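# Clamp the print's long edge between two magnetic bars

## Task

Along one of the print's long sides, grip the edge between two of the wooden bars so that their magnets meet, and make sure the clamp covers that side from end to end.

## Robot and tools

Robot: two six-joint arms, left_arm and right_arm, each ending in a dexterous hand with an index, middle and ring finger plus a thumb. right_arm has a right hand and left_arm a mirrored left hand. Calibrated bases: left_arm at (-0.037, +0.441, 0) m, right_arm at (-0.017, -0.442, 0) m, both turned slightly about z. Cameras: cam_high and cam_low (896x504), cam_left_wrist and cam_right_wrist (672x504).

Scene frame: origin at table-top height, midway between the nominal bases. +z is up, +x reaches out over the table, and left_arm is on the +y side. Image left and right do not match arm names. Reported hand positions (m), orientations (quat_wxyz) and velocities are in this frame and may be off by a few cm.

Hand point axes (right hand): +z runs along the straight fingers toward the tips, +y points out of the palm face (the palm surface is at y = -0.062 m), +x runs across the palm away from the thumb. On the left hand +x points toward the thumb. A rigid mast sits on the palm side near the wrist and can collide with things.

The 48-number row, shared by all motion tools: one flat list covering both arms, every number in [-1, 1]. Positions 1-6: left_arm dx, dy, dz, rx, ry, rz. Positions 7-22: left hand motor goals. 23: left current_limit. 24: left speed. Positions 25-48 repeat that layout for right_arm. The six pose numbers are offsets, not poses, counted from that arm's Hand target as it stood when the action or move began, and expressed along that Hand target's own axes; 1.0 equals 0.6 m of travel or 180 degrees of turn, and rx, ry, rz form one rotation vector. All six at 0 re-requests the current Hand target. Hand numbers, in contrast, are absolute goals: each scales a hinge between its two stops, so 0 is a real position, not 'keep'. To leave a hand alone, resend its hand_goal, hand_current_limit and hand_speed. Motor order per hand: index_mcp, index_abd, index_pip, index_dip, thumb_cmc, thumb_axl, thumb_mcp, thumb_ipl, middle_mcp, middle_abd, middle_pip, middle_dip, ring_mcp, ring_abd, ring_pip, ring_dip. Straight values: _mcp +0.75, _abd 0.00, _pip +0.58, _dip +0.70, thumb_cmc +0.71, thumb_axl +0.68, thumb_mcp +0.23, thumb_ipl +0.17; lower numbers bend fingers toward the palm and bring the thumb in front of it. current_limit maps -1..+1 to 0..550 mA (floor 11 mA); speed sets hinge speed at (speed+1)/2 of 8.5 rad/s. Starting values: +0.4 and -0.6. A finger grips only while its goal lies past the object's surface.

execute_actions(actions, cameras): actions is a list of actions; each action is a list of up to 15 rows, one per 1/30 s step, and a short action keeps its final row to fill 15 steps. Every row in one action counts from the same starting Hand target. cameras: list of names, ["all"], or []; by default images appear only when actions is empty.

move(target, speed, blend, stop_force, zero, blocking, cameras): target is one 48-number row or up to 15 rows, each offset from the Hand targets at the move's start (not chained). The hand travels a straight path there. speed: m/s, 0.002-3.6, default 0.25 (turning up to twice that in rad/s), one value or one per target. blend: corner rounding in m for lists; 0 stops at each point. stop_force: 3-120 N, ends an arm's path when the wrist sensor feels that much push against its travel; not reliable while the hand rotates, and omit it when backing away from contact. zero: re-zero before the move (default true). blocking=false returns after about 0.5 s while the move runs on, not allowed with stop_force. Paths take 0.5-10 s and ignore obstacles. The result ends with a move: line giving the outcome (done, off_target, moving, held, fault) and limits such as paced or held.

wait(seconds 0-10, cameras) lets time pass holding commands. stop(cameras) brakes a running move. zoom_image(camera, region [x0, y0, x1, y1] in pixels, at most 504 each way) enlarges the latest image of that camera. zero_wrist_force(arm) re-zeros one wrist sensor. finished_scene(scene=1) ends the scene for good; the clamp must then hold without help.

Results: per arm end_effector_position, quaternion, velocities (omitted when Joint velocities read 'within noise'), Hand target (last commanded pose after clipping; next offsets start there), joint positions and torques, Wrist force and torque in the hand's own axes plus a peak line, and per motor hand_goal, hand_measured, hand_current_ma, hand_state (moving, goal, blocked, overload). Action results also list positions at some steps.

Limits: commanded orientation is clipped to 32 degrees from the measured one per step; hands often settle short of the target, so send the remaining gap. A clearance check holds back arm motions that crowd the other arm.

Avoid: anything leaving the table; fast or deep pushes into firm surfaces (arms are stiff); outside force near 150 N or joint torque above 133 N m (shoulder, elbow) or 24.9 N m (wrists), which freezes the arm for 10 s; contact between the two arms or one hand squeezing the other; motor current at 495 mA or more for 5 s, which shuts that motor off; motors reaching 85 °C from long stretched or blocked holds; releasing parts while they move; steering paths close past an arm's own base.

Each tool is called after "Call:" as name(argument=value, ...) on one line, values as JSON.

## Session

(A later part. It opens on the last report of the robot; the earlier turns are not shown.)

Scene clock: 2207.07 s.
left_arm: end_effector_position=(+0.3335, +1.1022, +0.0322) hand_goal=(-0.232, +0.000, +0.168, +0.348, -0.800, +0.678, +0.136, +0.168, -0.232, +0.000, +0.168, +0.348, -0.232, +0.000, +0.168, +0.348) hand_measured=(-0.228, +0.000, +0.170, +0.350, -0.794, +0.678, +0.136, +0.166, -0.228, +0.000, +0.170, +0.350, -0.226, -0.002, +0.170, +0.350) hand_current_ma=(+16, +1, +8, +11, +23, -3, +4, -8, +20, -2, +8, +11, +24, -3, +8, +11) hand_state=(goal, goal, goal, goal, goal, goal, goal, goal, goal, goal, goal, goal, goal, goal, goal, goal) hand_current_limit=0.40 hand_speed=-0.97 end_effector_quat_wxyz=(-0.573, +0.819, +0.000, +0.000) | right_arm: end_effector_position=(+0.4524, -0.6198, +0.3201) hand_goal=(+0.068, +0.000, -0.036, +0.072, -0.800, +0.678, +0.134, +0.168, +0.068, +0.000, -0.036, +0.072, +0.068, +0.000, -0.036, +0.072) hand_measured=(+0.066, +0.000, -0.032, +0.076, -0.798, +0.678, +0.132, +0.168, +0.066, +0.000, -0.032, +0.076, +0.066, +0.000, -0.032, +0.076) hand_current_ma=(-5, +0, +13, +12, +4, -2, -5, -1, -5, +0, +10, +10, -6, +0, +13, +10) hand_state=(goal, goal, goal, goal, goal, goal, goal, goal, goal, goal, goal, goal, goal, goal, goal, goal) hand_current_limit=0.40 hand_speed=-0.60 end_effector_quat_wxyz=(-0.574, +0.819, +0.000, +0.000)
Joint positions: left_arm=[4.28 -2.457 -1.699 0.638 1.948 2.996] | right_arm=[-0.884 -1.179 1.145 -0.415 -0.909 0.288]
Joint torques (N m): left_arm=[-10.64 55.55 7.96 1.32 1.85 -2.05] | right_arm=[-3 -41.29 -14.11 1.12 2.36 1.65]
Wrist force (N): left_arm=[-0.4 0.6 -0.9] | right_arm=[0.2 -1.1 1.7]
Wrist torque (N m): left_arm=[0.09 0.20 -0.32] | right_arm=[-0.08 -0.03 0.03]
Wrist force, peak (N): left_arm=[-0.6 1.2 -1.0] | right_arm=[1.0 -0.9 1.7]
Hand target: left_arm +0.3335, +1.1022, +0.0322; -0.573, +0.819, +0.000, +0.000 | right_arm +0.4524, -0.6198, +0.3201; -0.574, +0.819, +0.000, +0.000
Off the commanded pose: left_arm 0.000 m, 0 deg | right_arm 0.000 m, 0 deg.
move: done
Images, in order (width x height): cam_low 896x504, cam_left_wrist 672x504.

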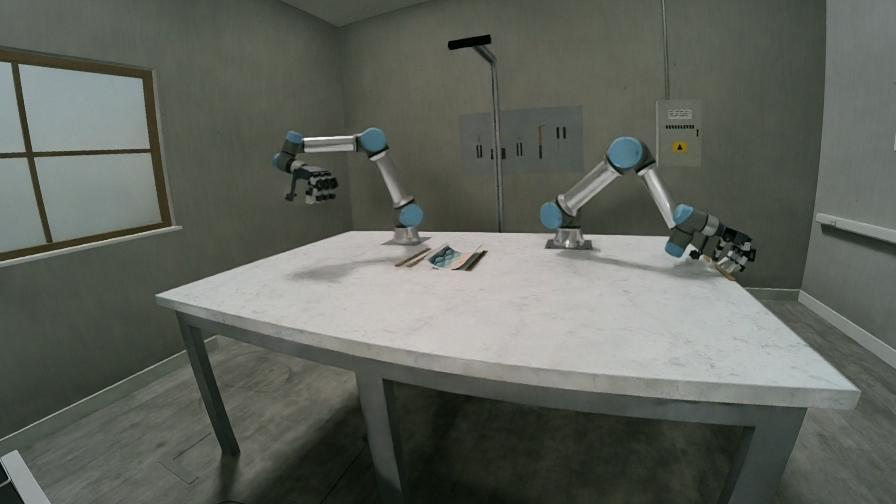

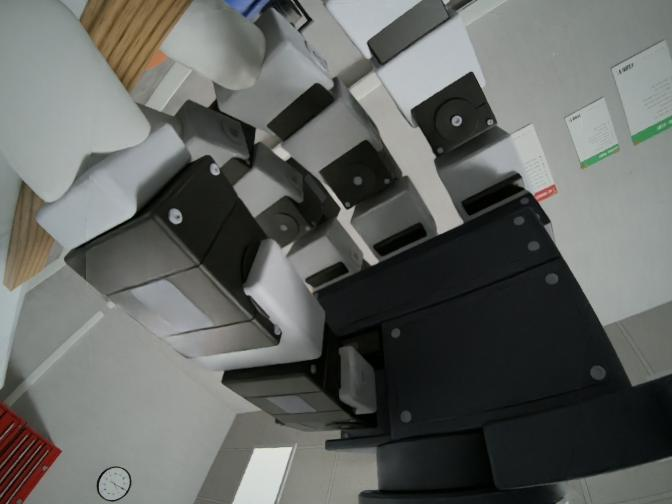

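Call:
move(target=[0,0,0,0,0,0,-0.233,0,0.1679,0.3478,-0.8,0.678,0.086,0.1676,-0.233,0,0.1679,0.3478,-0.233,0,0.1679,0.3478,0.4,-0.95,0,0,0,0,0,0,0.0685,0,-0.0365,0.0725,-0.8,0.678,0.1348,0.1676,0.0685,0,-0.0365,0.0725,0.0685,0,-0.0365,0.0725,0.4,-0.6])

Call:
move(target=[0,0,0,0,0,0,-0.233,0,0.1679,0.3478,-0.8,0.678,0.074,0.1676,-0.233,0,0.1679,0.3478,-0.233,0,0.1679,0.3478,0.4,-0.97,0,0,0,0,0,0,0.0685,0,-0.0365,0.0725,-0.8,0.678,0.1348,0.1676,0.0685,0,-0.0365,0.0725,0.0685,0,-0.0365,0.0725,0.4,-0.6], cameras=["cam_low","cam_left_wrist","cam_high"])

Call:
zoom_image(camera="cam_low", region=[690, 220, 770, 290])

Call:
zoom_image(camera="cam_left_wrist", region=[0, 0, 280, 150])

Call:
zoom_image(camera="cam_high", region=[790, 220, 870, 320])

Scene clock: 2220.03 s.
left_arm: end_effector_position=(+0.3335, +1.1022, +0.0322) hand_goal=(-0.232, +0.000, +0.168, +0.348, -0.800, +0.678, +0.086, +0.168, -0.232, +0.000, +0.168, +0.348, -0.232, +0.000, +0.168, +0.348) hand_measured=(-0.228, +0.000, +0.170, +0.350, -0.796, +0.678, +0.100, +0.170, -0.228, +0.000, +0.170, +0.350, -0.226, -0.002, +0.170, +0.350) hand_current_ma=(+16, +1, +8, +11, +18, -3, +83, +7, +20, -2, +8, +11, +24, -3, +8, +11) hand_state=(goal, goal, goal, goal, goal, goal, goal, goal, goal, goal, goal, goal, goal, goal, goal, goal) hand_current_limit=0.40 hand_speed=-0.95 end_effector_quat_wxyz=(-0.573, +0.819, +0.000, +0.000) | right_arm: end_effector_position=(+0.4524, -0.6198, +0.3201) hand_goal=(+0.068, +0.000, -0.036, +0.072, -0.800, +0.678, +0.134, +0.168, +0.068, +0.000, -0.036, +0.072, +0.068, +0.000, -0.036, +0.072) hand_measured=(+0.066, +0.000, -0.032, +0.076, -0.798, +0.678, +0.132, +0.168, +0.066, +0.000, -0.032, +0.076, +0.066, +0.000, -0.032, +0.076) hand_current_ma=(-5, +0, +13, +12, +4, -2, -5, -1, -5, +0, +10, +10, -6, +0, +13, +10) hand_state=(goal, goal, goal, goal, goal, goal, goal, goal, goal, goal, goal, goal, goal, goal, goal, goal) hand_current_limit=0.40 hand_speed=-0.60 end_effector_quat_wxyz=(-0.574, +0.819, +0.000, +0.000)
Joint positions: left_arm=[4.28 -2.457 -1.699 0.638 1.948 2.996] | right_arm=[-0.884 -1.179 1.145 -0.415 -0.909 0.288]
Joint torques (N m): left_arm=[-9.92 56.31 8.07 1.39 1.23 -2.1] | right_arm=[-2.93 -40.71 -13.79 1.05 2.41 1.62]
Wrist force (N): left_arm=[-0.3 0.1 -1.3] | right_arm=[0.3 -1.0 1.8]
Wrist torque (N m): left_arm=[0.01 0.18 -0.32] | right_arm=[-0.07 -0.04 0.04]
Wrist force, peak (N): left_arm=[-0.5 1.0 -1.5] | right_arm=[0.5 -1.1 2.1]
Hand target: left_arm +0.3335, +1.1022, +0.0322; -0.573, +0.819, +0.000, +0.000 | right_arm +0.4524, -0.6198, +0.3201; -0.574, +0.819, +0.000, +0.000
Off the commanded pose: left_arm 0.000 m, 0 deg | right_arm 0.000 m, 0 deg.
move: done

Scene clock: 2220.53 s.
left_arm: end_effector_position=(+0.3335, +1.1022, +0.0322) hand_goal=(-0.232, +0.000, +0.168, +0.348, -0.800, +0.678, +0.074, +0.168, -0.232, +0.000, +0.168, +0.348, -0.232, +0.000, +0.168, +0.348) hand_measured=(-0.228, +0.000, +0.170, +0.350, -0.796, +0.678, +0.096, +0.170, -0.228, +0.000, +0.170, +0.350, -0.226, -0.002, +0.170, +0.350) hand_current_ma=(+16, +1, +8, +11, +14, -3, +127, +16, +20, -2, +8, +11, +24, -3, +8, +11) hand_state=(goal, goal, goal, goal, goal, goal, blocked, goal, goal, goal, goal, goal, goal, goal, goal, goal) hand_current_limit=0.40 hand_speed=-0.97 end_effector_quat_wxyz=(-0.573, +0.819, +0.000, +0.000) | right_arm: end_effector_position=(+0.4524, -0.6198, +0.3201) hand_goal=(+0.068, +0.000, -0.036, +0.072, -0.800, +0.678, +0.134, +0.168, +0.068, +0.000, -0.036, +0.072, +0.068, +0.000, -0.036, +0.072) hand_measured=(+0.066, +0.000, -0.032, +0.076, -0.798, +0.678, +0.132, +0.168, +0.066, +0.000, -0.032, +0.076, +0.066, +0.000, -0.032, +0.076) hand_current_ma=(-5, +0, +13, +12, +4, -2, -5, -1, -5, +0, +10, +10, -6, +0, +13, +10) hand_state=(goal, goal, goal, goal, goal, goal, goal, goal, goal, goal, goal, goal, goal, goal, goal, goal) hand_current_limit=0.40 hand_speed=-0.60 end_effector_quat_wxyz=(-0.574, +0.819, +0.000, +0.000)
Joint positions: left_arm=[4.28 -2.457 -1.699 0.638 1.948 2.996] | right_arm=[-0.884 -1.179 1.145 -0.415 -0.909 0.288]
Joint torques (N m): left_arm=[-10.37 55.53 8.46 1.47 1.32 -2.1] | right_arm=[-2.78 -41.26 -14.44 1.07 2.39 1.72]
Wrist force (N): left_arm=[-0.4 -0.5 -1.7] | right_arm=[0.8 -0.7 1.9]
Wrist torque (N m): left_arm=[-0.07 0.19 -0.33] | right_arm=[-0.04 -0.10 0.09]
Wrist force, peak (N): left_arm=[-0.3 -0.2 -2.1] | right_arm=[0.6 -1.0 1.9]
Hand target: left_arm +0.3335, +1.1022, +0.0322; -0.573, +0.819, +0.000, +0.000 | right_arm +0.4524, -0.6198, +0.3201; -0.574, +0.819, +0.000, +0.000
Off the commanded pose: left_arm 0.000 m, 0 deg | right_arm 0.000 m, 0 deg.
move: done
Images, in order (width x height): cam_high 896x504, cam_low 896x504, cam_left_wrist 672x504.

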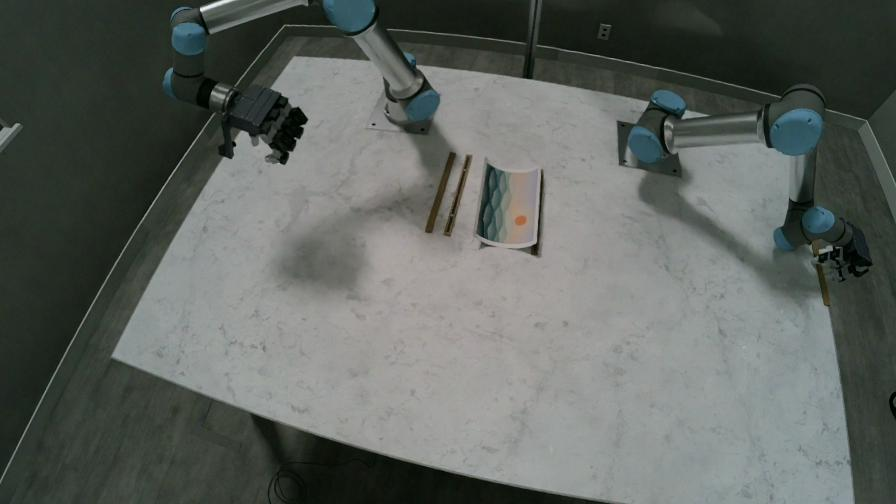

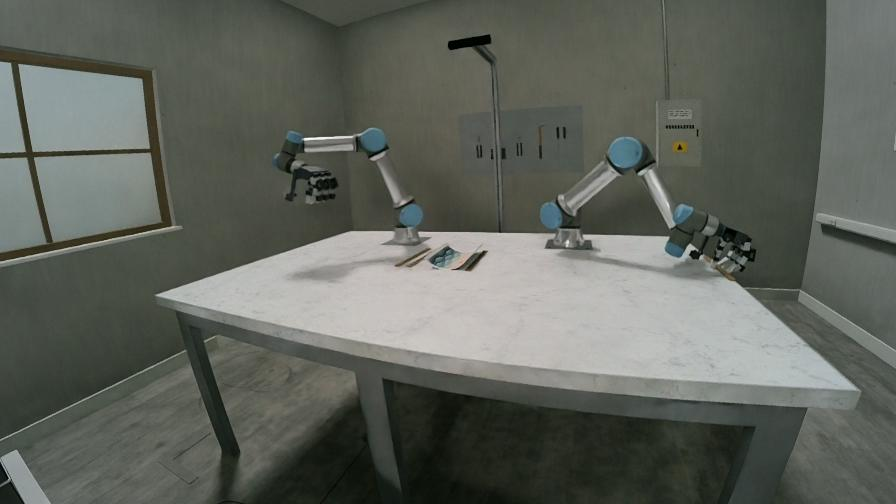

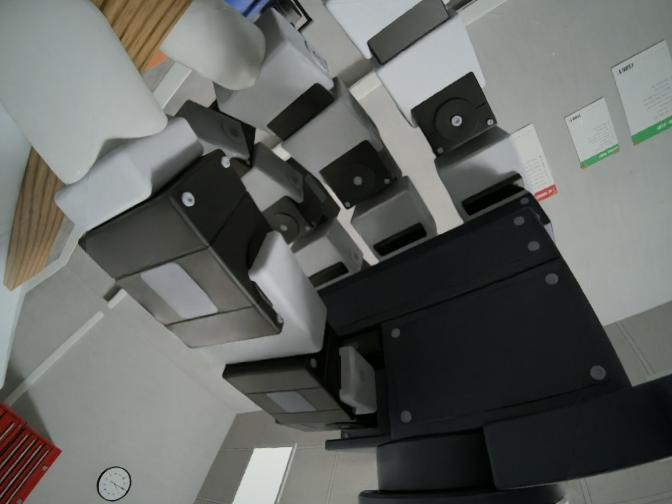

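Scaled by 6.300 from the camera's 896x504 image, which has a finer 1280x720 frame.

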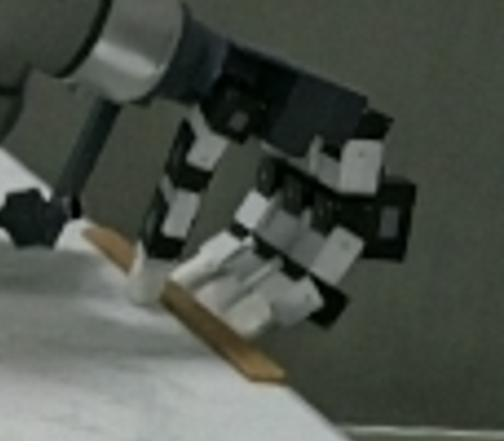

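Scaled by 1.800 from the camera's 672x504 image, which has a finer 960x720 frame.

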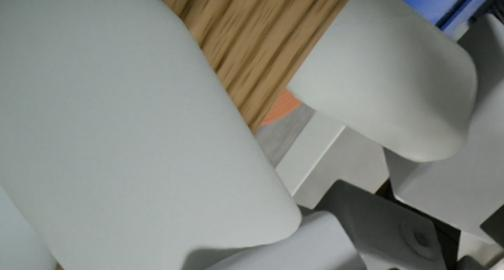

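Scaled by 5.040 from the camera's 896x504 image, which has a finer 1280x720 frame.

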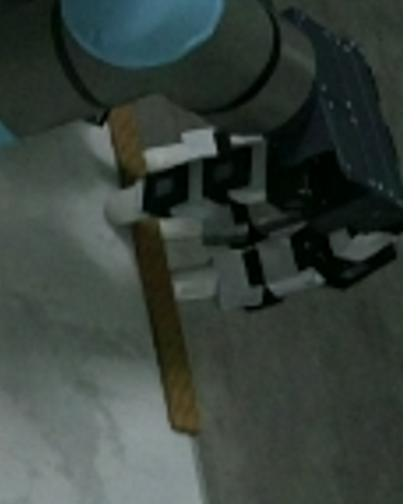

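Call:
move(target=[0,-0.00157,-0.00057,0,0,0,-0.233,0,0.1679,0.3478,-0.8,0.678,0.074,0.1676,-0.233,0,0.1679,0.3478,-0.233,0,0.1679,0.3478,0.4,-0.97,0,0,0,0,0,0,0.0685,0,-0.0365,0.0725,-0.8,0.678,0.1348,0.1676,0.0685,0,-0.0365,0.0725,0.0685,0,-0.0365,0.0725,0.4,-0.6], speed=0.01)

Scene clock: 2231.77 s.
left_arm: end_effector_position=(+0.3335, +1.1022, +0.0333) hand_goal=(-0.232, +0.000, +0.168, +0.348, -0.800, +0.678, +0.074, +0.168, -0.232, +0.000, +0.168, +0.348, -0.232, +0.000, +0.168, +0.348) hand_measured=(-0.228, +0.000, +0.170, +0.350, -0.798, +0.678, +0.076, +0.170, -0.228, +0.000, +0.170, +0.350, -0.226, -0.002, +0.170, +0.350) hand_current_ma=(+16, +1, +8, +11, +11, -3, +11, +11, +20, -2, +8, +11, +24, -3, +8, +11) hand_state=(goal, goal, goal, goal, goal, goal, goal, goal, goal, goal, goal, goal, goal, goal, goal, goal) hand_current_limit=0.40 hand_speed=-0.97 end_effector_quat_wxyz=(-0.573, +0.819, +0.000, +0.000) | right_arm: end_effector_position=(+0.4524, -0.6198, +0.3201) hand_goal=(+0.068, +0.000, -0.036, +0.072, -0.800, +0.678, +0.134, +0.168, +0.068, +0.000, -0.036, +0.072, +0.068, +0.000, -0.036, +0.072) hand_measured=(+0.066, +0.000, -0.032, +0.076, -0.798, +0.678, +0.132, +0.168, +0.066, +0.000, -0.032, +0.076, +0.066, +0.000, -0.032, +0.076) hand_current_ma=(-5, +0, +13, +12, +4, -2, -5, -1, -5, +0, +10, +10, -6, +0, +13, +10) hand_state=(goal, goal, goal, goal, goal, goal, goal, goal, goal, goal, goal, goal, goal, goal, goal, goal) hand_current_limit=0.40 hand_speed=-0.60 end_effector_quat_wxyz=(-0.574, +0.819, +0.000, +0.000)
Joint positions: left_arm=[4.28 -2.455 -1.7 0.636 1.948 2.996] | right_arm=[-0.884 -1.179 1.145 -0.415 -0.909 0.288]
Joint torques (N m): left_arm=[-5.1 53.63 7.28 1.47 0.61 -1.77] | right_arm=[-2.81 -40.89 -14.03 1.1 2.37 1.75]
Wrist force (N): left_arm=[-0.2 0.8 -0.9] | right_arm=[0.5 -0.9 1.5]
Wrist torque (N m): left_arm=[0.11 0.17 -0.31] | right_arm=[-0.03 -0.06 0.05]
Wrist force, peak (N): left_arm=[0.4 -0.3 -2.3] | right_arm=[0.6 -1.3 2.0]
Hand target: left_arm +0.3335, +1.1022, +0.0332; -0.573, +0.819, +0.000, +0.000 | right_arm +0.4524, -0.6198, +0.3201; -0.574, +0.819, +0.000, +0.000
Off the commanded pose: left_arm 0.000 m, 0 deg | right_arm 0.000 m, 0 deg.
move: done

Call:
move(target=[0,0,0,0,0,0,-0.233,0,0.1679,0.3478,-0.8,0.678,0.064,0.1676,-0.233,0,0.1679,0.3478,-0.233,0,0.1679,0.3478,0.4,-0.97,0,0,0,0,0,0,0.0685,0,-0.0365,0.0725,-0.8,0.678,0.1348,0.1676,0.0685,0,-0.0365,0.0725,0.0685,0,-0.0365,0.0725,0.4,-0.6], speed=0.01)

Call:
move(target=[0,0,0,0,0,0,-0.233,0,0.1679,0.3478,-0.8,0.678,0.054,0.1676,-0.233,0,0.1679,0.3478,-0.233,0,0.1679,0.3478,0.4,-0.97,0,0,0,0,0,0,0.0685,0,-0.0365,0.0725,-0.8,0.678,0.1348,0.1676,0.0685,0,-0.0365,0.0725,0.0685,0,-0.0365,0.0725,0.4,-0.6], speed=0.01, cameras=["cam_high","cam_low"])

Call:
zoom_image(camera="cam_low", region=[690, 220, 770, 290])

Call:
zoom_image(camera="cam_high", region=[790, 220, 870, 320])

Scene clock: 2242.00 s.
left_arm: end_effector_position=(+0.3335, +1.1022, +0.0332) hand_goal=(-0.232, +0.000, +0.168, +0.348, -0.800, +0.678, +0.064, +0.168, -0.232, +0.000, +0.168, +0.348, -0.232, +0.000, +0.168, +0.348) hand_measured=(-0.228, +0.000, +0.170, +0.350, -0.798, +0.678, +0.074, +0.170, -0.228, +0.000, +0.170, +0.350, -0.226, -0.002, +0.170, +0.350) hand_current_ma=(+16, +1, +8, +11, +11, -3, +59, +11, +20, -2, +8, +11, +24, -3, +8, +11) hand_state=(goal, goal, goal, goal, goal, goal, goal, goal, goal, goal, goal, goal, goal, goal, goal, goal) hand_current_limit=0.40 hand_speed=-0.97 end_effector_quat_wxyz=(-0.573, +0.819, +0.000, +0.000) | right_arm: end_effector_position=(+0.4524, -0.6198, +0.3201) hand_goal=(+0.068, +0.000, -0.036, +0.072, -0.800, +0.678, +0.134, +0.168, +0.068, +0.000, -0.036, +0.072, +0.068, +0.000, -0.036, +0.072) hand_measured=(+0.066, +0.000, -0.032, +0.076, -0.798, +0.678, +0.132, +0.168, +0.066, +0.000, -0.032, +0.076, +0.066, +0.000, -0.032, +0.076) hand_current_ma=(-5, +0, +13, +12, +4, -2, -5, -1, -5, +0, +10, +10, -6, +0, +13, +10) hand_state=(goal, goal, goal, goal, goal, goal, goal, goal, goal, goal, goal, goal, goal, goal, goal, goal) hand_current_limit=0.40 hand_speed=-0.60 end_effector_quat_wxyz=(-0.574, +0.819, +0.000, +0.000)
Joint positions: left_arm=[4.28 -2.455 -1.7 0.636 1.948 2.996] | right_arm=[-0.884 -1.179 1.145 -0.415 -0.909 0.288]
Joint torques (N m): left_arm=[2.75 36.33 17.7 3 -1.25 -1.15] | right_arm=[-2.81 -40.81 -14.32 1.05 2.37 1.54]
Wrist force (N): left_arm=[-0.7 0.9 -0.9] | right_arm=[0.6 -1.0 1.7]
Wrist torque (N m): left_arm=[0.10 0.23 -0.36] | right_arm=[-0.06 -0.06 0.05]
Wrist force, peak (N): left_arm=[-0.3 1.1 -1.4] | right_arm=[0.8 -1.0 2.1]
Hand target: left_arm +0.3335, +1.1022, +0.0332; -0.573, +0.819, +0.000, +0.000 | right_arm +0.4524, -0.6198, +0.3201; -0.574, +0.819, +0.000, +0.000
Off the commanded pose: left_arm 0.000 m, 0 deg | right_arm 0.000 m, 0 deg.
move: done

Scene clock: 2242.50 s.
left_arm: end_effector_position=(+0.3335, +1.1022, +0.0332) hand_goal=(-0.232, +0.000, +0.168, +0.348, -0.800, +0.678, +0.054, +0.168, -0.232, +0.000, +0.168, +0.348, -0.232, +0.000, +0.168, +0.348) hand_measured=(-0.228, +0.000, +0.170, +0.350, -0.798, +0.678, +0.074, +0.170, -0.228, +0.000, +0.170, +0.350, -0.226, -0.002, +0.170, +0.350) hand_current_ma=(+16, +1, +8, +11, +11, -3, +110, +13, +20, -2, +8, +11, +24, -3, +8, +11) hand_state=(goal, goal, goal, goal, goal, goal, goal, goal, goal, goal, goal, goal, goal, goal, goal, goal) hand_current_limit=0.40 hand_speed=-0.97 end_effector_quat_wxyz=(-0.573, +0.819, +0.000, +0.000) | right_arm: end_effector_position=(+0.4524, -0.6198, +0.3201) hand_goal=(+0.068, +0.000, -0.036, +0.072, -0.800, +0.678, +0.134, +0.168, +0.068, +0.000, -0.036, +0.072, +0.068, +0.000, -0.036, +0.072) hand_measured=(+0.066, +0.000, -0.032, +0.076, -0.798, +0.678, +0.132, +0.168, +0.066, +0.000, -0.032, +0.076, +0.066, +0.000, -0.032, +0.076) hand_current_ma=(-5, +0, +13, +12, +4, -2, -5, -1, -5, +0, +10, +10, -6, +0, +13, +10) hand_state=(goal, goal, goal, goal, goal, goal, goal, goal, goal, goal, goal, goal, goal, goal, goal, goal) hand_current_limit=0.40 hand_speed=-0.60 end_effector_quat_wxyz=(-0.574, +0.819, +0.000, +0.000)
Joint positions: left_arm=[4.28 -2.455 -1.7 0.636 1.948 2.996] | right_arm=[-0.884 -1.179 1.145 -0.415 -0.909 0.288]
Joint torques (N m): left_arm=[2.69 37.28 18.27 2.96 -1.24 -1.04] | right_arm=[-2.8 -40.7 -13.91 1.01 2.33 1.65]
Wrist force (N): left_arm=[-0.3 0.7 -1.3] | right_arm=[0.8 -1.0 1.5]
Wrist torque (N m): left_arm=[0.11 0.17 -0.32] | right_arm=[-0.05 -0.10 0.09]
Wrist force, peak (N): left_arm=[-0.1 0.9 -1.4] | right_arm=[0.7 -0.8 2.0]
Hand target: left_arm +0.3335, +1.1022, +0.0332; -0.573, +0.819, +0.000, +0.000 | right_arm +0.4524, -0.6198, +0.3201; -0.574, +0.819, +0.000, +0.000
Off the commanded pose: left_arm 0.000 m, 0 deg | right_arm 0.000 m, 0 deg.
move: done
Images, in order (width x height): cam_high 896x504, cam_low 896x504.

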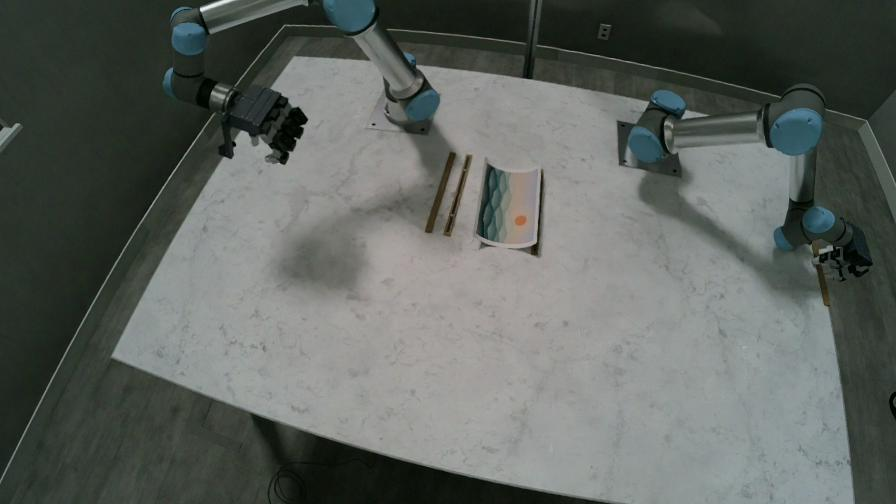

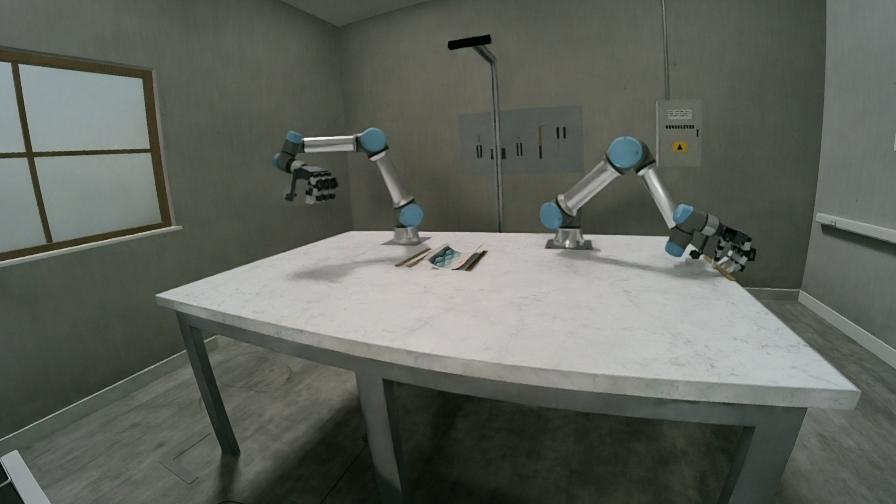

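Scaled by 6.300 from the camera's 896x504 image, which has a finer 1280x720 frame.

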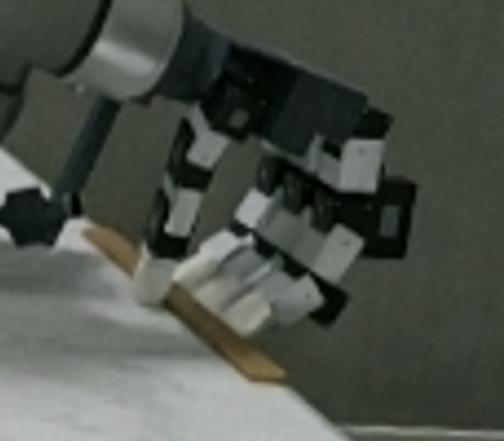

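Scaled by 5.040 from the camera's 896x504 image, which has a finer 1280x720 frame.

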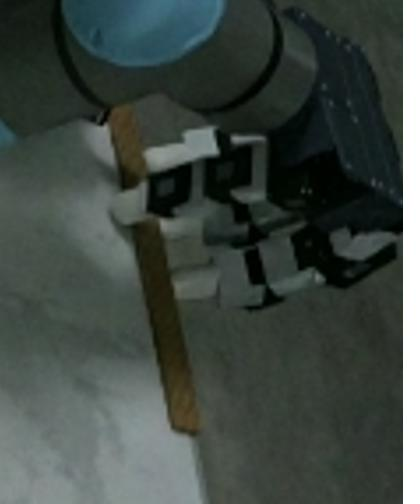

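Call:
move(target=[0,0,0,0,0,0,-0.25,0,0.1679,0.3478,-0.8,0.678,0.03,0.1676,-0.25,0,0.1679,0.3478,-0.25,0,0.1679,0.3478,0.55,-0.97,0,0,0,0,0,0,0.0685,0,-0.0365,0.0725,-0.8,0.678,0.1348,0.1676,0.0685,0,-0.0365,0.0725,0.0685,0,-0.0365,0.0725,0.4,-0.6], speed=0.01)

Call:
move(target=[0,0,0,0,0,0,-0.262,0,0.1679,0.3478,-0.8,0.678,0.008,0.1676,-0.262,0,0.1679,0.3478,-0.262,0,0.1679,0.3478,0.55,-0.97,0,0,0,0,0,0,0.0685,0,-0.0365,0.0725,-0.8,0.678,0.1348,0.1676,0.0685,0,-0.0365,0.0725,0.0685,0,-0.0365,0.0725,0.4,-0.6], speed=0.01, cameras=["cam_high","cam_low","cam_left_wrist"])

Call:
zoom_image(camera="cam_low", region=[690, 220, 770, 290])

Call:
zoom_image(camera="cam_high", region=[790, 220, 870, 320])

Call:
zoom_image(camera="cam_left_wrist", region=[0, 0, 280, 300])

Scene clock: 2268.87 s.
left_arm: end_effector_position=(+0.3335, +1.1022, +0.0332) hand_goal=(-0.250, +0.000, +0.168, +0.348, -0.800, +0.678, +0.030, +0.168, -0.250, +0.000, +0.168, +0.348, -0.250, +0.000, +0.168, +0.348) hand_measured=(-0.230, +0.000, +0.172, +0.350, -0.798, +0.678, +0.070, +0.174, -0.230, +0.000, +0.172, +0.350, -0.230, -0.002, +0.172, +0.350) hand_current_ma=(+90, +1, +14, +11, +11, -3, +236, +39, +90, -2, +17, +11, +91, -3, +20, +11) hand_state=(goal, goal, goal, goal, goal, goal, blocked, goal, goal, goal, goal, goal, goal, goal, goal, goal) hand_current_limit=0.55 hand_speed=-0.97 end_effector_quat_wxyz=(-0.573, +0.819, +0.000, +0.000) | right_arm: end_effector_position=(+0.4524, -0.6198, +0.3201) hand_goal=(+0.068, +0.000, -0.036, +0.072, -0.800, +0.678, +0.134, +0.168, +0.068, +0.000, -0.036, +0.072, +0.068, +0.000, -0.036, +0.072) hand_measured=(+0.066, +0.000, -0.032, +0.076, -0.798, +0.678, +0.132, +0.168, +0.066, +0.000, -0.032, +0.076, +0.066, +0.000, -0.032, +0.076) hand_current_ma=(-5, +0, +13, +12, +4, -2, -5, -1, -5, +0, +10, +10, -6, +0, +13, +10) hand_state=(goal, goal, goal, goal, goal, goal, goal, goal, goal, goal, goal, goal, goal, goal, goal, goal) hand_current_limit=0.40 hand_speed=-0.60 end_effector_quat_wxyz=(-0.574, +0.819, +0.000, +0.000)
Joint positions: left_arm=[4.28 -2.455 -1.7 0.636 1.948 2.996] | right_arm=[-0.884 -1.179 1.145 -0.415 -0.909 0.288]
Joint torques (N m): left_arm=[2.86 36.39 18.15 3.1 -1.34 0.95] | right_arm=[-2.47 -40.32 -13.88 0.99 2.36 1.64]
Wrist force (N): left_arm=[-0.4 1.2 -0.7] | right_arm=[0.4 -1.0 1.9]
Wrist torque (N m): left_arm=[0.12 0.20 -0.35] | right_arm=[-0.08 -0.05 0.05]
Wrist force, peak (N): left_arm=[-0.4 1.0 -1.7] | right_arm=[0.8 -1.2 2.0]
Hand target: left_arm +0.3335, +1.1022, +0.0332; -0.573, +0.819, +0.000, +0.000 | right_arm +0.4524, -0.6198, +0.3201; -0.574, +0.819, +0.000, +0.000
Off the commanded pose: left_arm 0.000 m, 0 deg | right_arm 0.000 m, 0 deg.
move: done

Scene clock: 2269.37 s.
left_arm: end_effector_position=(+0.3335, +1.1022, +0.0332) hand_goal=(-0.262, +0.000, +0.168, +0.348, -0.800, +0.678, +0.008, +0.168, -0.262, +0.000, +0.168, +0.348, -0.262, +0.000, +0.168, +0.348) hand_measured=(-0.234, +0.000, +0.174, +0.350, -0.798, +0.678, +0.066, +0.180, -0.234, +0.000, +0.174, +0.350, -0.234, -0.002, +0.176, +0.350) hand_current_ma=(+132, +1, +24, +11, +11, -3, +358, +65, +131, -2, +28, +11, +130, -3, +33, +11) hand_state=(blocked, goal, goal, goal, goal, goal, blocked, goal, blocked, goal, goal, goal, blocked, goal, goal, goal) hand_current_limit=0.55 hand_speed=-0.97 end_effector_quat_wxyz=(-0.573, +0.819, +0.000, +0.000) | right_arm: end_effector_position=(+0.4524, -0.6198, +0.3201) hand_goal=(+0.068, +0.000, -0.036, +0.072, -0.800, +0.678, +0.134, +0.168, +0.068, +0.000, -0.036, +0.072, +0.068, +0.000, -0.036, +0.072) hand_measured=(+0.066, +0.000, -0.032, +0.076, -0.798, +0.678, +0.132, +0.168, +0.066, +0.000, -0.032, +0.076, +0.066, +0.000, -0.032, +0.076) hand_current_ma=(-5, +0, +13, +12, +4, -2, -5, -1, -5, +0, +10, +10, -6, +0, +13, +10) hand_state=(goal, goal, goal, goal, goal, goal, goal, goal, goal, goal, goal, goal, goal, goal, goal, goal) hand_current_limit=0.40 hand_speed=-0.60 end_effector_quat_wxyz=(-0.574, +0.819, +0.000, +0.000)
Joint positions: left_arm=[4.28 -2.455 -1.7 0.636 1.948 2.996] | right_arm=[-0.884 -1.179 1.145 -0.415 -0.909 0.288]
Joint torques (N m): left_arm=[2.81 36.96 17.93 3.13 -1.39 0.88] | right_arm=[-3.06 -40.33 -14.25 0.97 2.29 1.64]
Wrist force (N): left_arm=[-0.2 0.9 -1.1] | right_arm=[0.3 -0.6 1.6]
Wrist torque (N m): left_arm=[0.11 0.17 -0.32] | right_arm=[0.00 -0.03 0.04]
Wrist force, peak (N): left_arm=[-0.5 1.2 -1.1] | right_arm=[0.7 -1.2 2.0]
Hand target: left_arm +0.3335, +1.1022, +0.0332; -0.573, +0.819, +0.000, +0.000 | right_arm +0.4524, -0.6198, +0.3201; -0.574, +0.819, +0.000, +0.000
Off the commanded pose: left_arm 0.000 m, 0 deg | right_arm 0.000 m, 0 deg.
move: done
Images, in order (width x height): cam_high 896x504, cam_low 896x504, cam_left_wrist 672x504.

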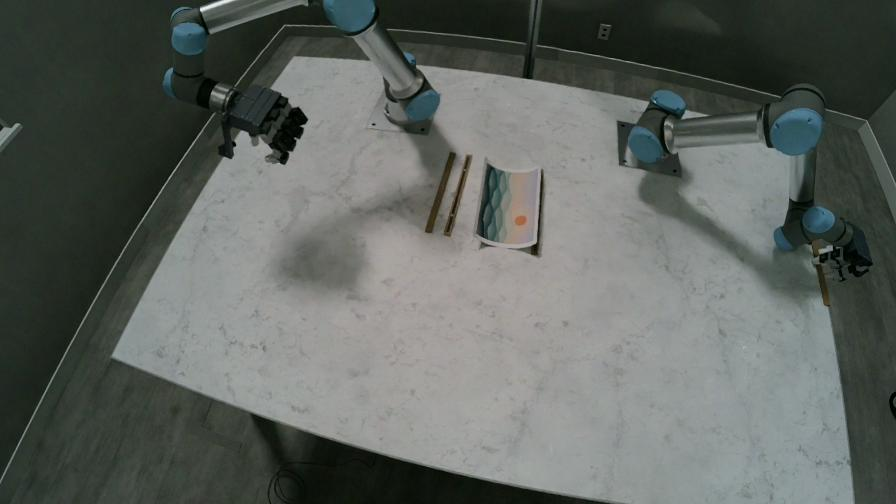

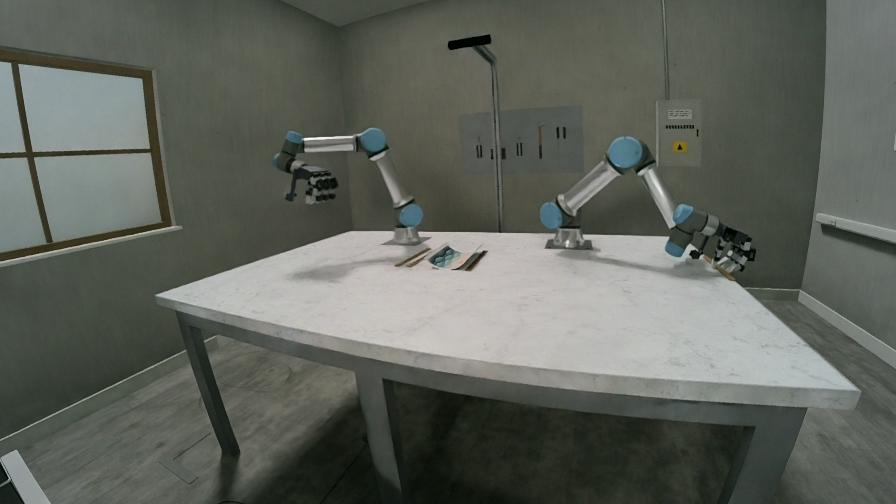

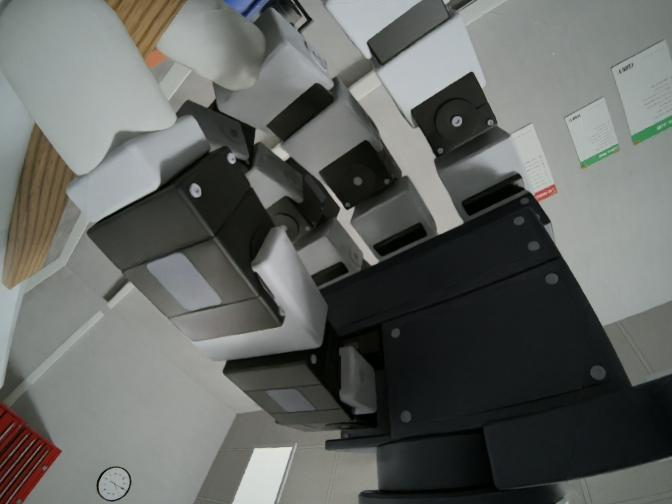

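Scaled by 6.300 from the camera's 896x504 image, which has a finer 1280x720 frame.

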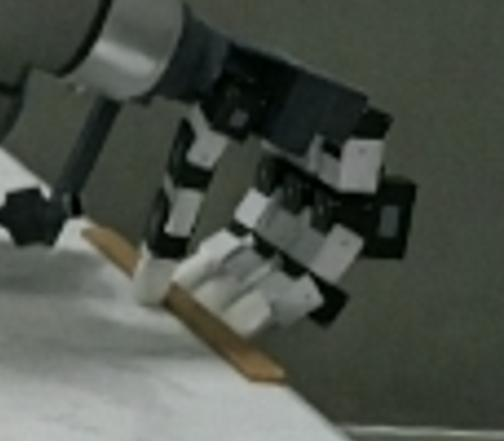

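Scaled by 5.040 from the camera's 896x504 image, which has a finer 1280x720 frame.

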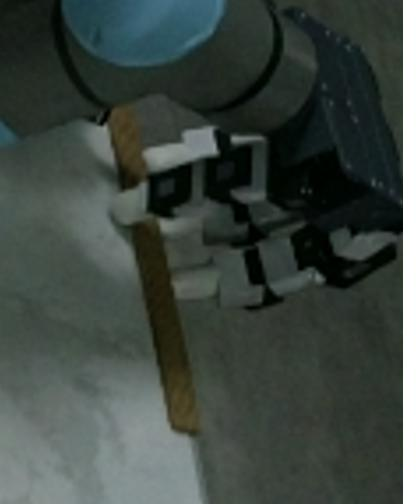

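Scaled by 1.680 from the camera's 672x504 image, which has a finer 960x720 frame.

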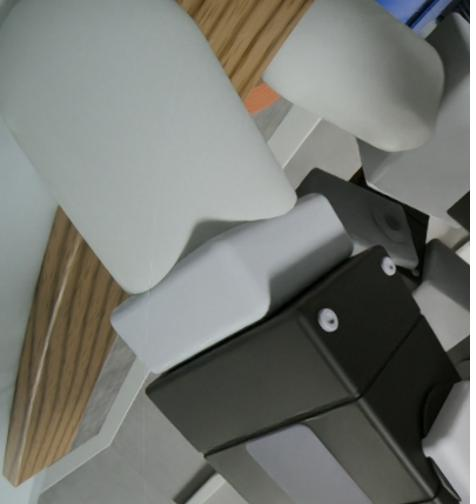

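Call:
move(target=[0,-0.0047,-0.0017,0,0,0,-0.262,0,0.1679,0.3478,-0.8,0.678,0.008,0.1676,-0.262,0,0.1679,0.3478,-0.262,0,0.1679,0.3478,0.55,-0.97,0,0,0,0,0,0,0.0685,0,-0.0365,0.0725,-0.8,0.678,0.1348,0.1676,0.0685,0,-0.0365,0.0725,0.0685,0,-0.0365,0.0725,0.4,-0.6], speed=0.01, cameras=["cam_high","cam_low","cam_left_wrist"])

Call:
zoom_image(camera="cam_low", region=[690, 220, 770, 290])

Call:
zoom_image(camera="cam_left_wrist", region=[0, 0, 280, 300])

Scene clock: 2278.50 s.
left_arm: end_effector_position=(+0.3335, +1.1022, +0.0363) hand_goal=(-0.262, +0.000, +0.168, +0.348, -0.800, +0.678, +0.008, +0.168, -0.262, +0.000, +0.168, +0.348, -0.262, +0.000, +0.168, +0.348) hand_measured=(-0.238, +0.000, +0.174, +0.350, -0.798, +0.678, +0.056, +0.180, -0.238, +0.000, +0.174, +0.350, -0.238, -0.002, +0.176, +0.350) hand_current_ma=(+116, +1, +24, +11, +11, -3, +295, +65, +115, -2, +28, +11, +113, -3, +33, +11) hand_state=(blocked, goal, goal, goal, goal, goal, blocked, goal, blocked, goal, goal, goal, blocked, goal, goal, goal) hand_current_limit=0.55 hand_speed=-0.97 end_effector_quat_wxyz=(-0.573, +0.819, +0.000, +0.000) | right_arm: end_effector_position=(+0.4524, -0.6198, +0.3201) hand_goal=(+0.068, +0.000, -0.036, +0.072, -0.800, +0.678, +0.134, +0.168, +0.068, +0.000, -0.036, +0.072, +0.068, +0.000, -0.036, +0.072) hand_measured=(+0.066, +0.000, -0.032, +0.076, -0.798, +0.678, +0.132, +0.168, +0.066, +0.000, -0.032, +0.076, +0.066, +0.000, -0.032, +0.076) hand_current_ma=(-5, +0, +13, +12, +4, -2, -5, -1, -5, +0, +10, +10, -6, +0, +13, +10) hand_state=(goal, goal, goal, goal, goal, goal, goal, goal, goal, goal, goal, goal, goal, goal, goal, goal) hand_current_limit=0.40 hand_speed=-0.60 end_effector_quat_wxyz=(-0.574, +0.819, +0.000, +0.000)
Joint positions: left_arm=[4.28 -2.449 -1.701 0.631 1.948 2.996] | right_arm=[-0.884 -1.179 1.145 -0.415 -0.909 0.288]
Joint torques (N m): left_arm=[3.28 48.72 7.6 1.82 -1.44 1.72] | right_arm=[-2.76 -40.33 -13.86 0.95 2.43 1.62]
Wrist force (N): left_arm=[-0.2 0.0 -1.4] | right_arm=[0.5 -0.9 1.8]
Wrist torque (N m): left_arm=[0.06 0.18 -0.32] | right_arm=[-0.07 -0.06 0.06]
Wrist force, peak (N): left_arm=[-0.2 1.2 -1.6] | right_arm=[0.9 -1.4 1.8]
Hand target: left_arm +0.3334, +1.1022, +0.0362; -0.573, +0.819, +0.000, +0.000 | right_arm +0.4524, -0.6198, +0.3201; -0.574, +0.819, +0.000, +0.000
Off the commanded pose: left_arm 0.000 m, 0 deg | right_arm 0.000 m, 0 deg.
move: done
Images, in order (width x height): cam_high 896x504, cam_low 896x504, cam_left_wrist 672x504.

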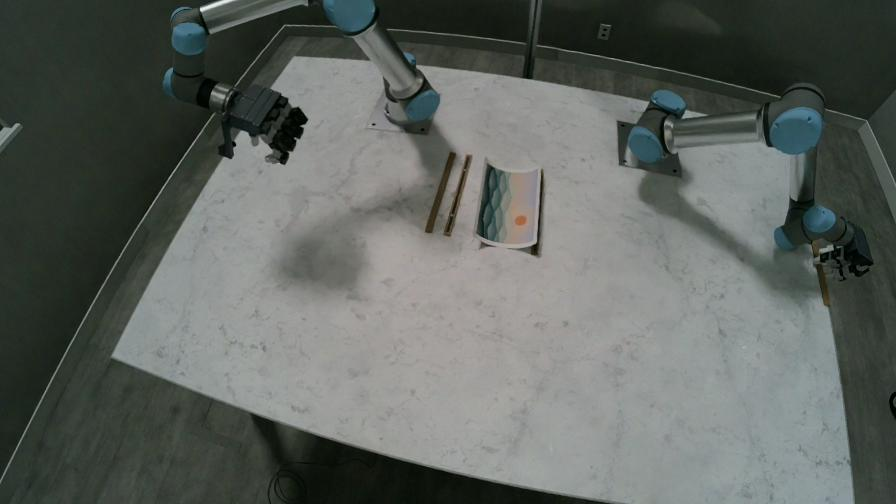

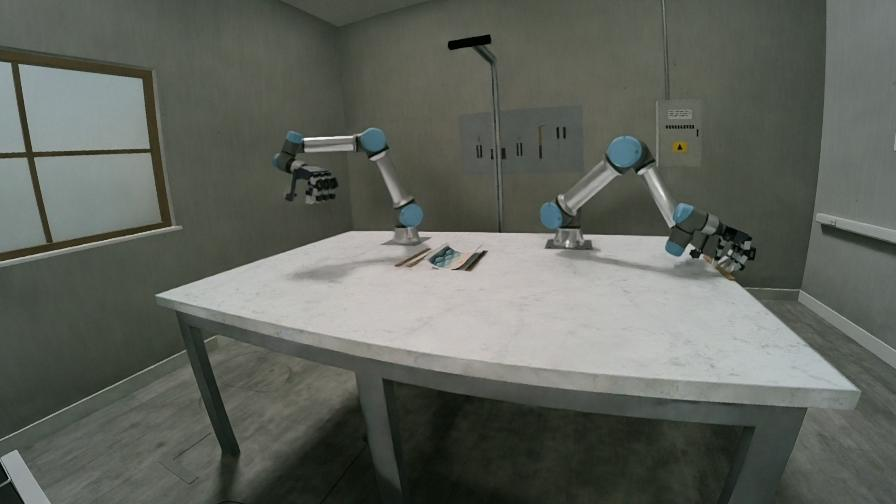

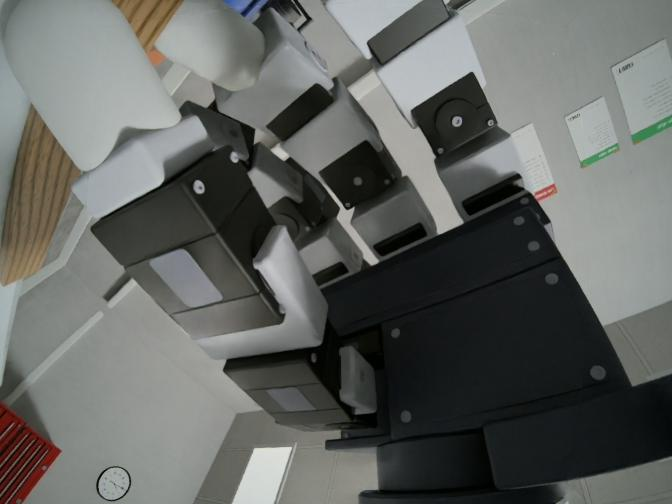

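Scaled by 6.300 from the camera's 896x504 image, which has a finer 1280x720 frame.

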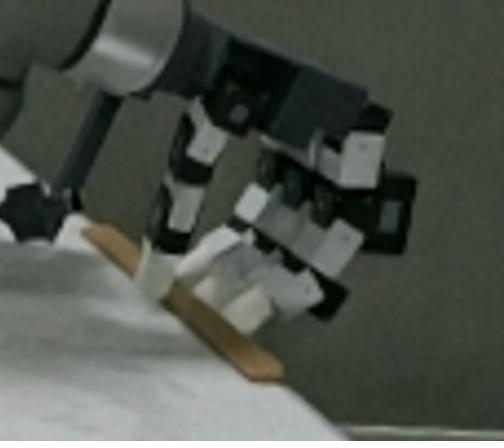

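Scaled by 1.680 from the camera's 672x504 image, which has a finer 960x720 frame.

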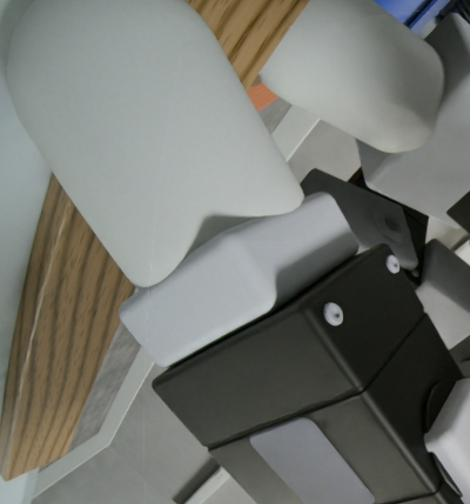

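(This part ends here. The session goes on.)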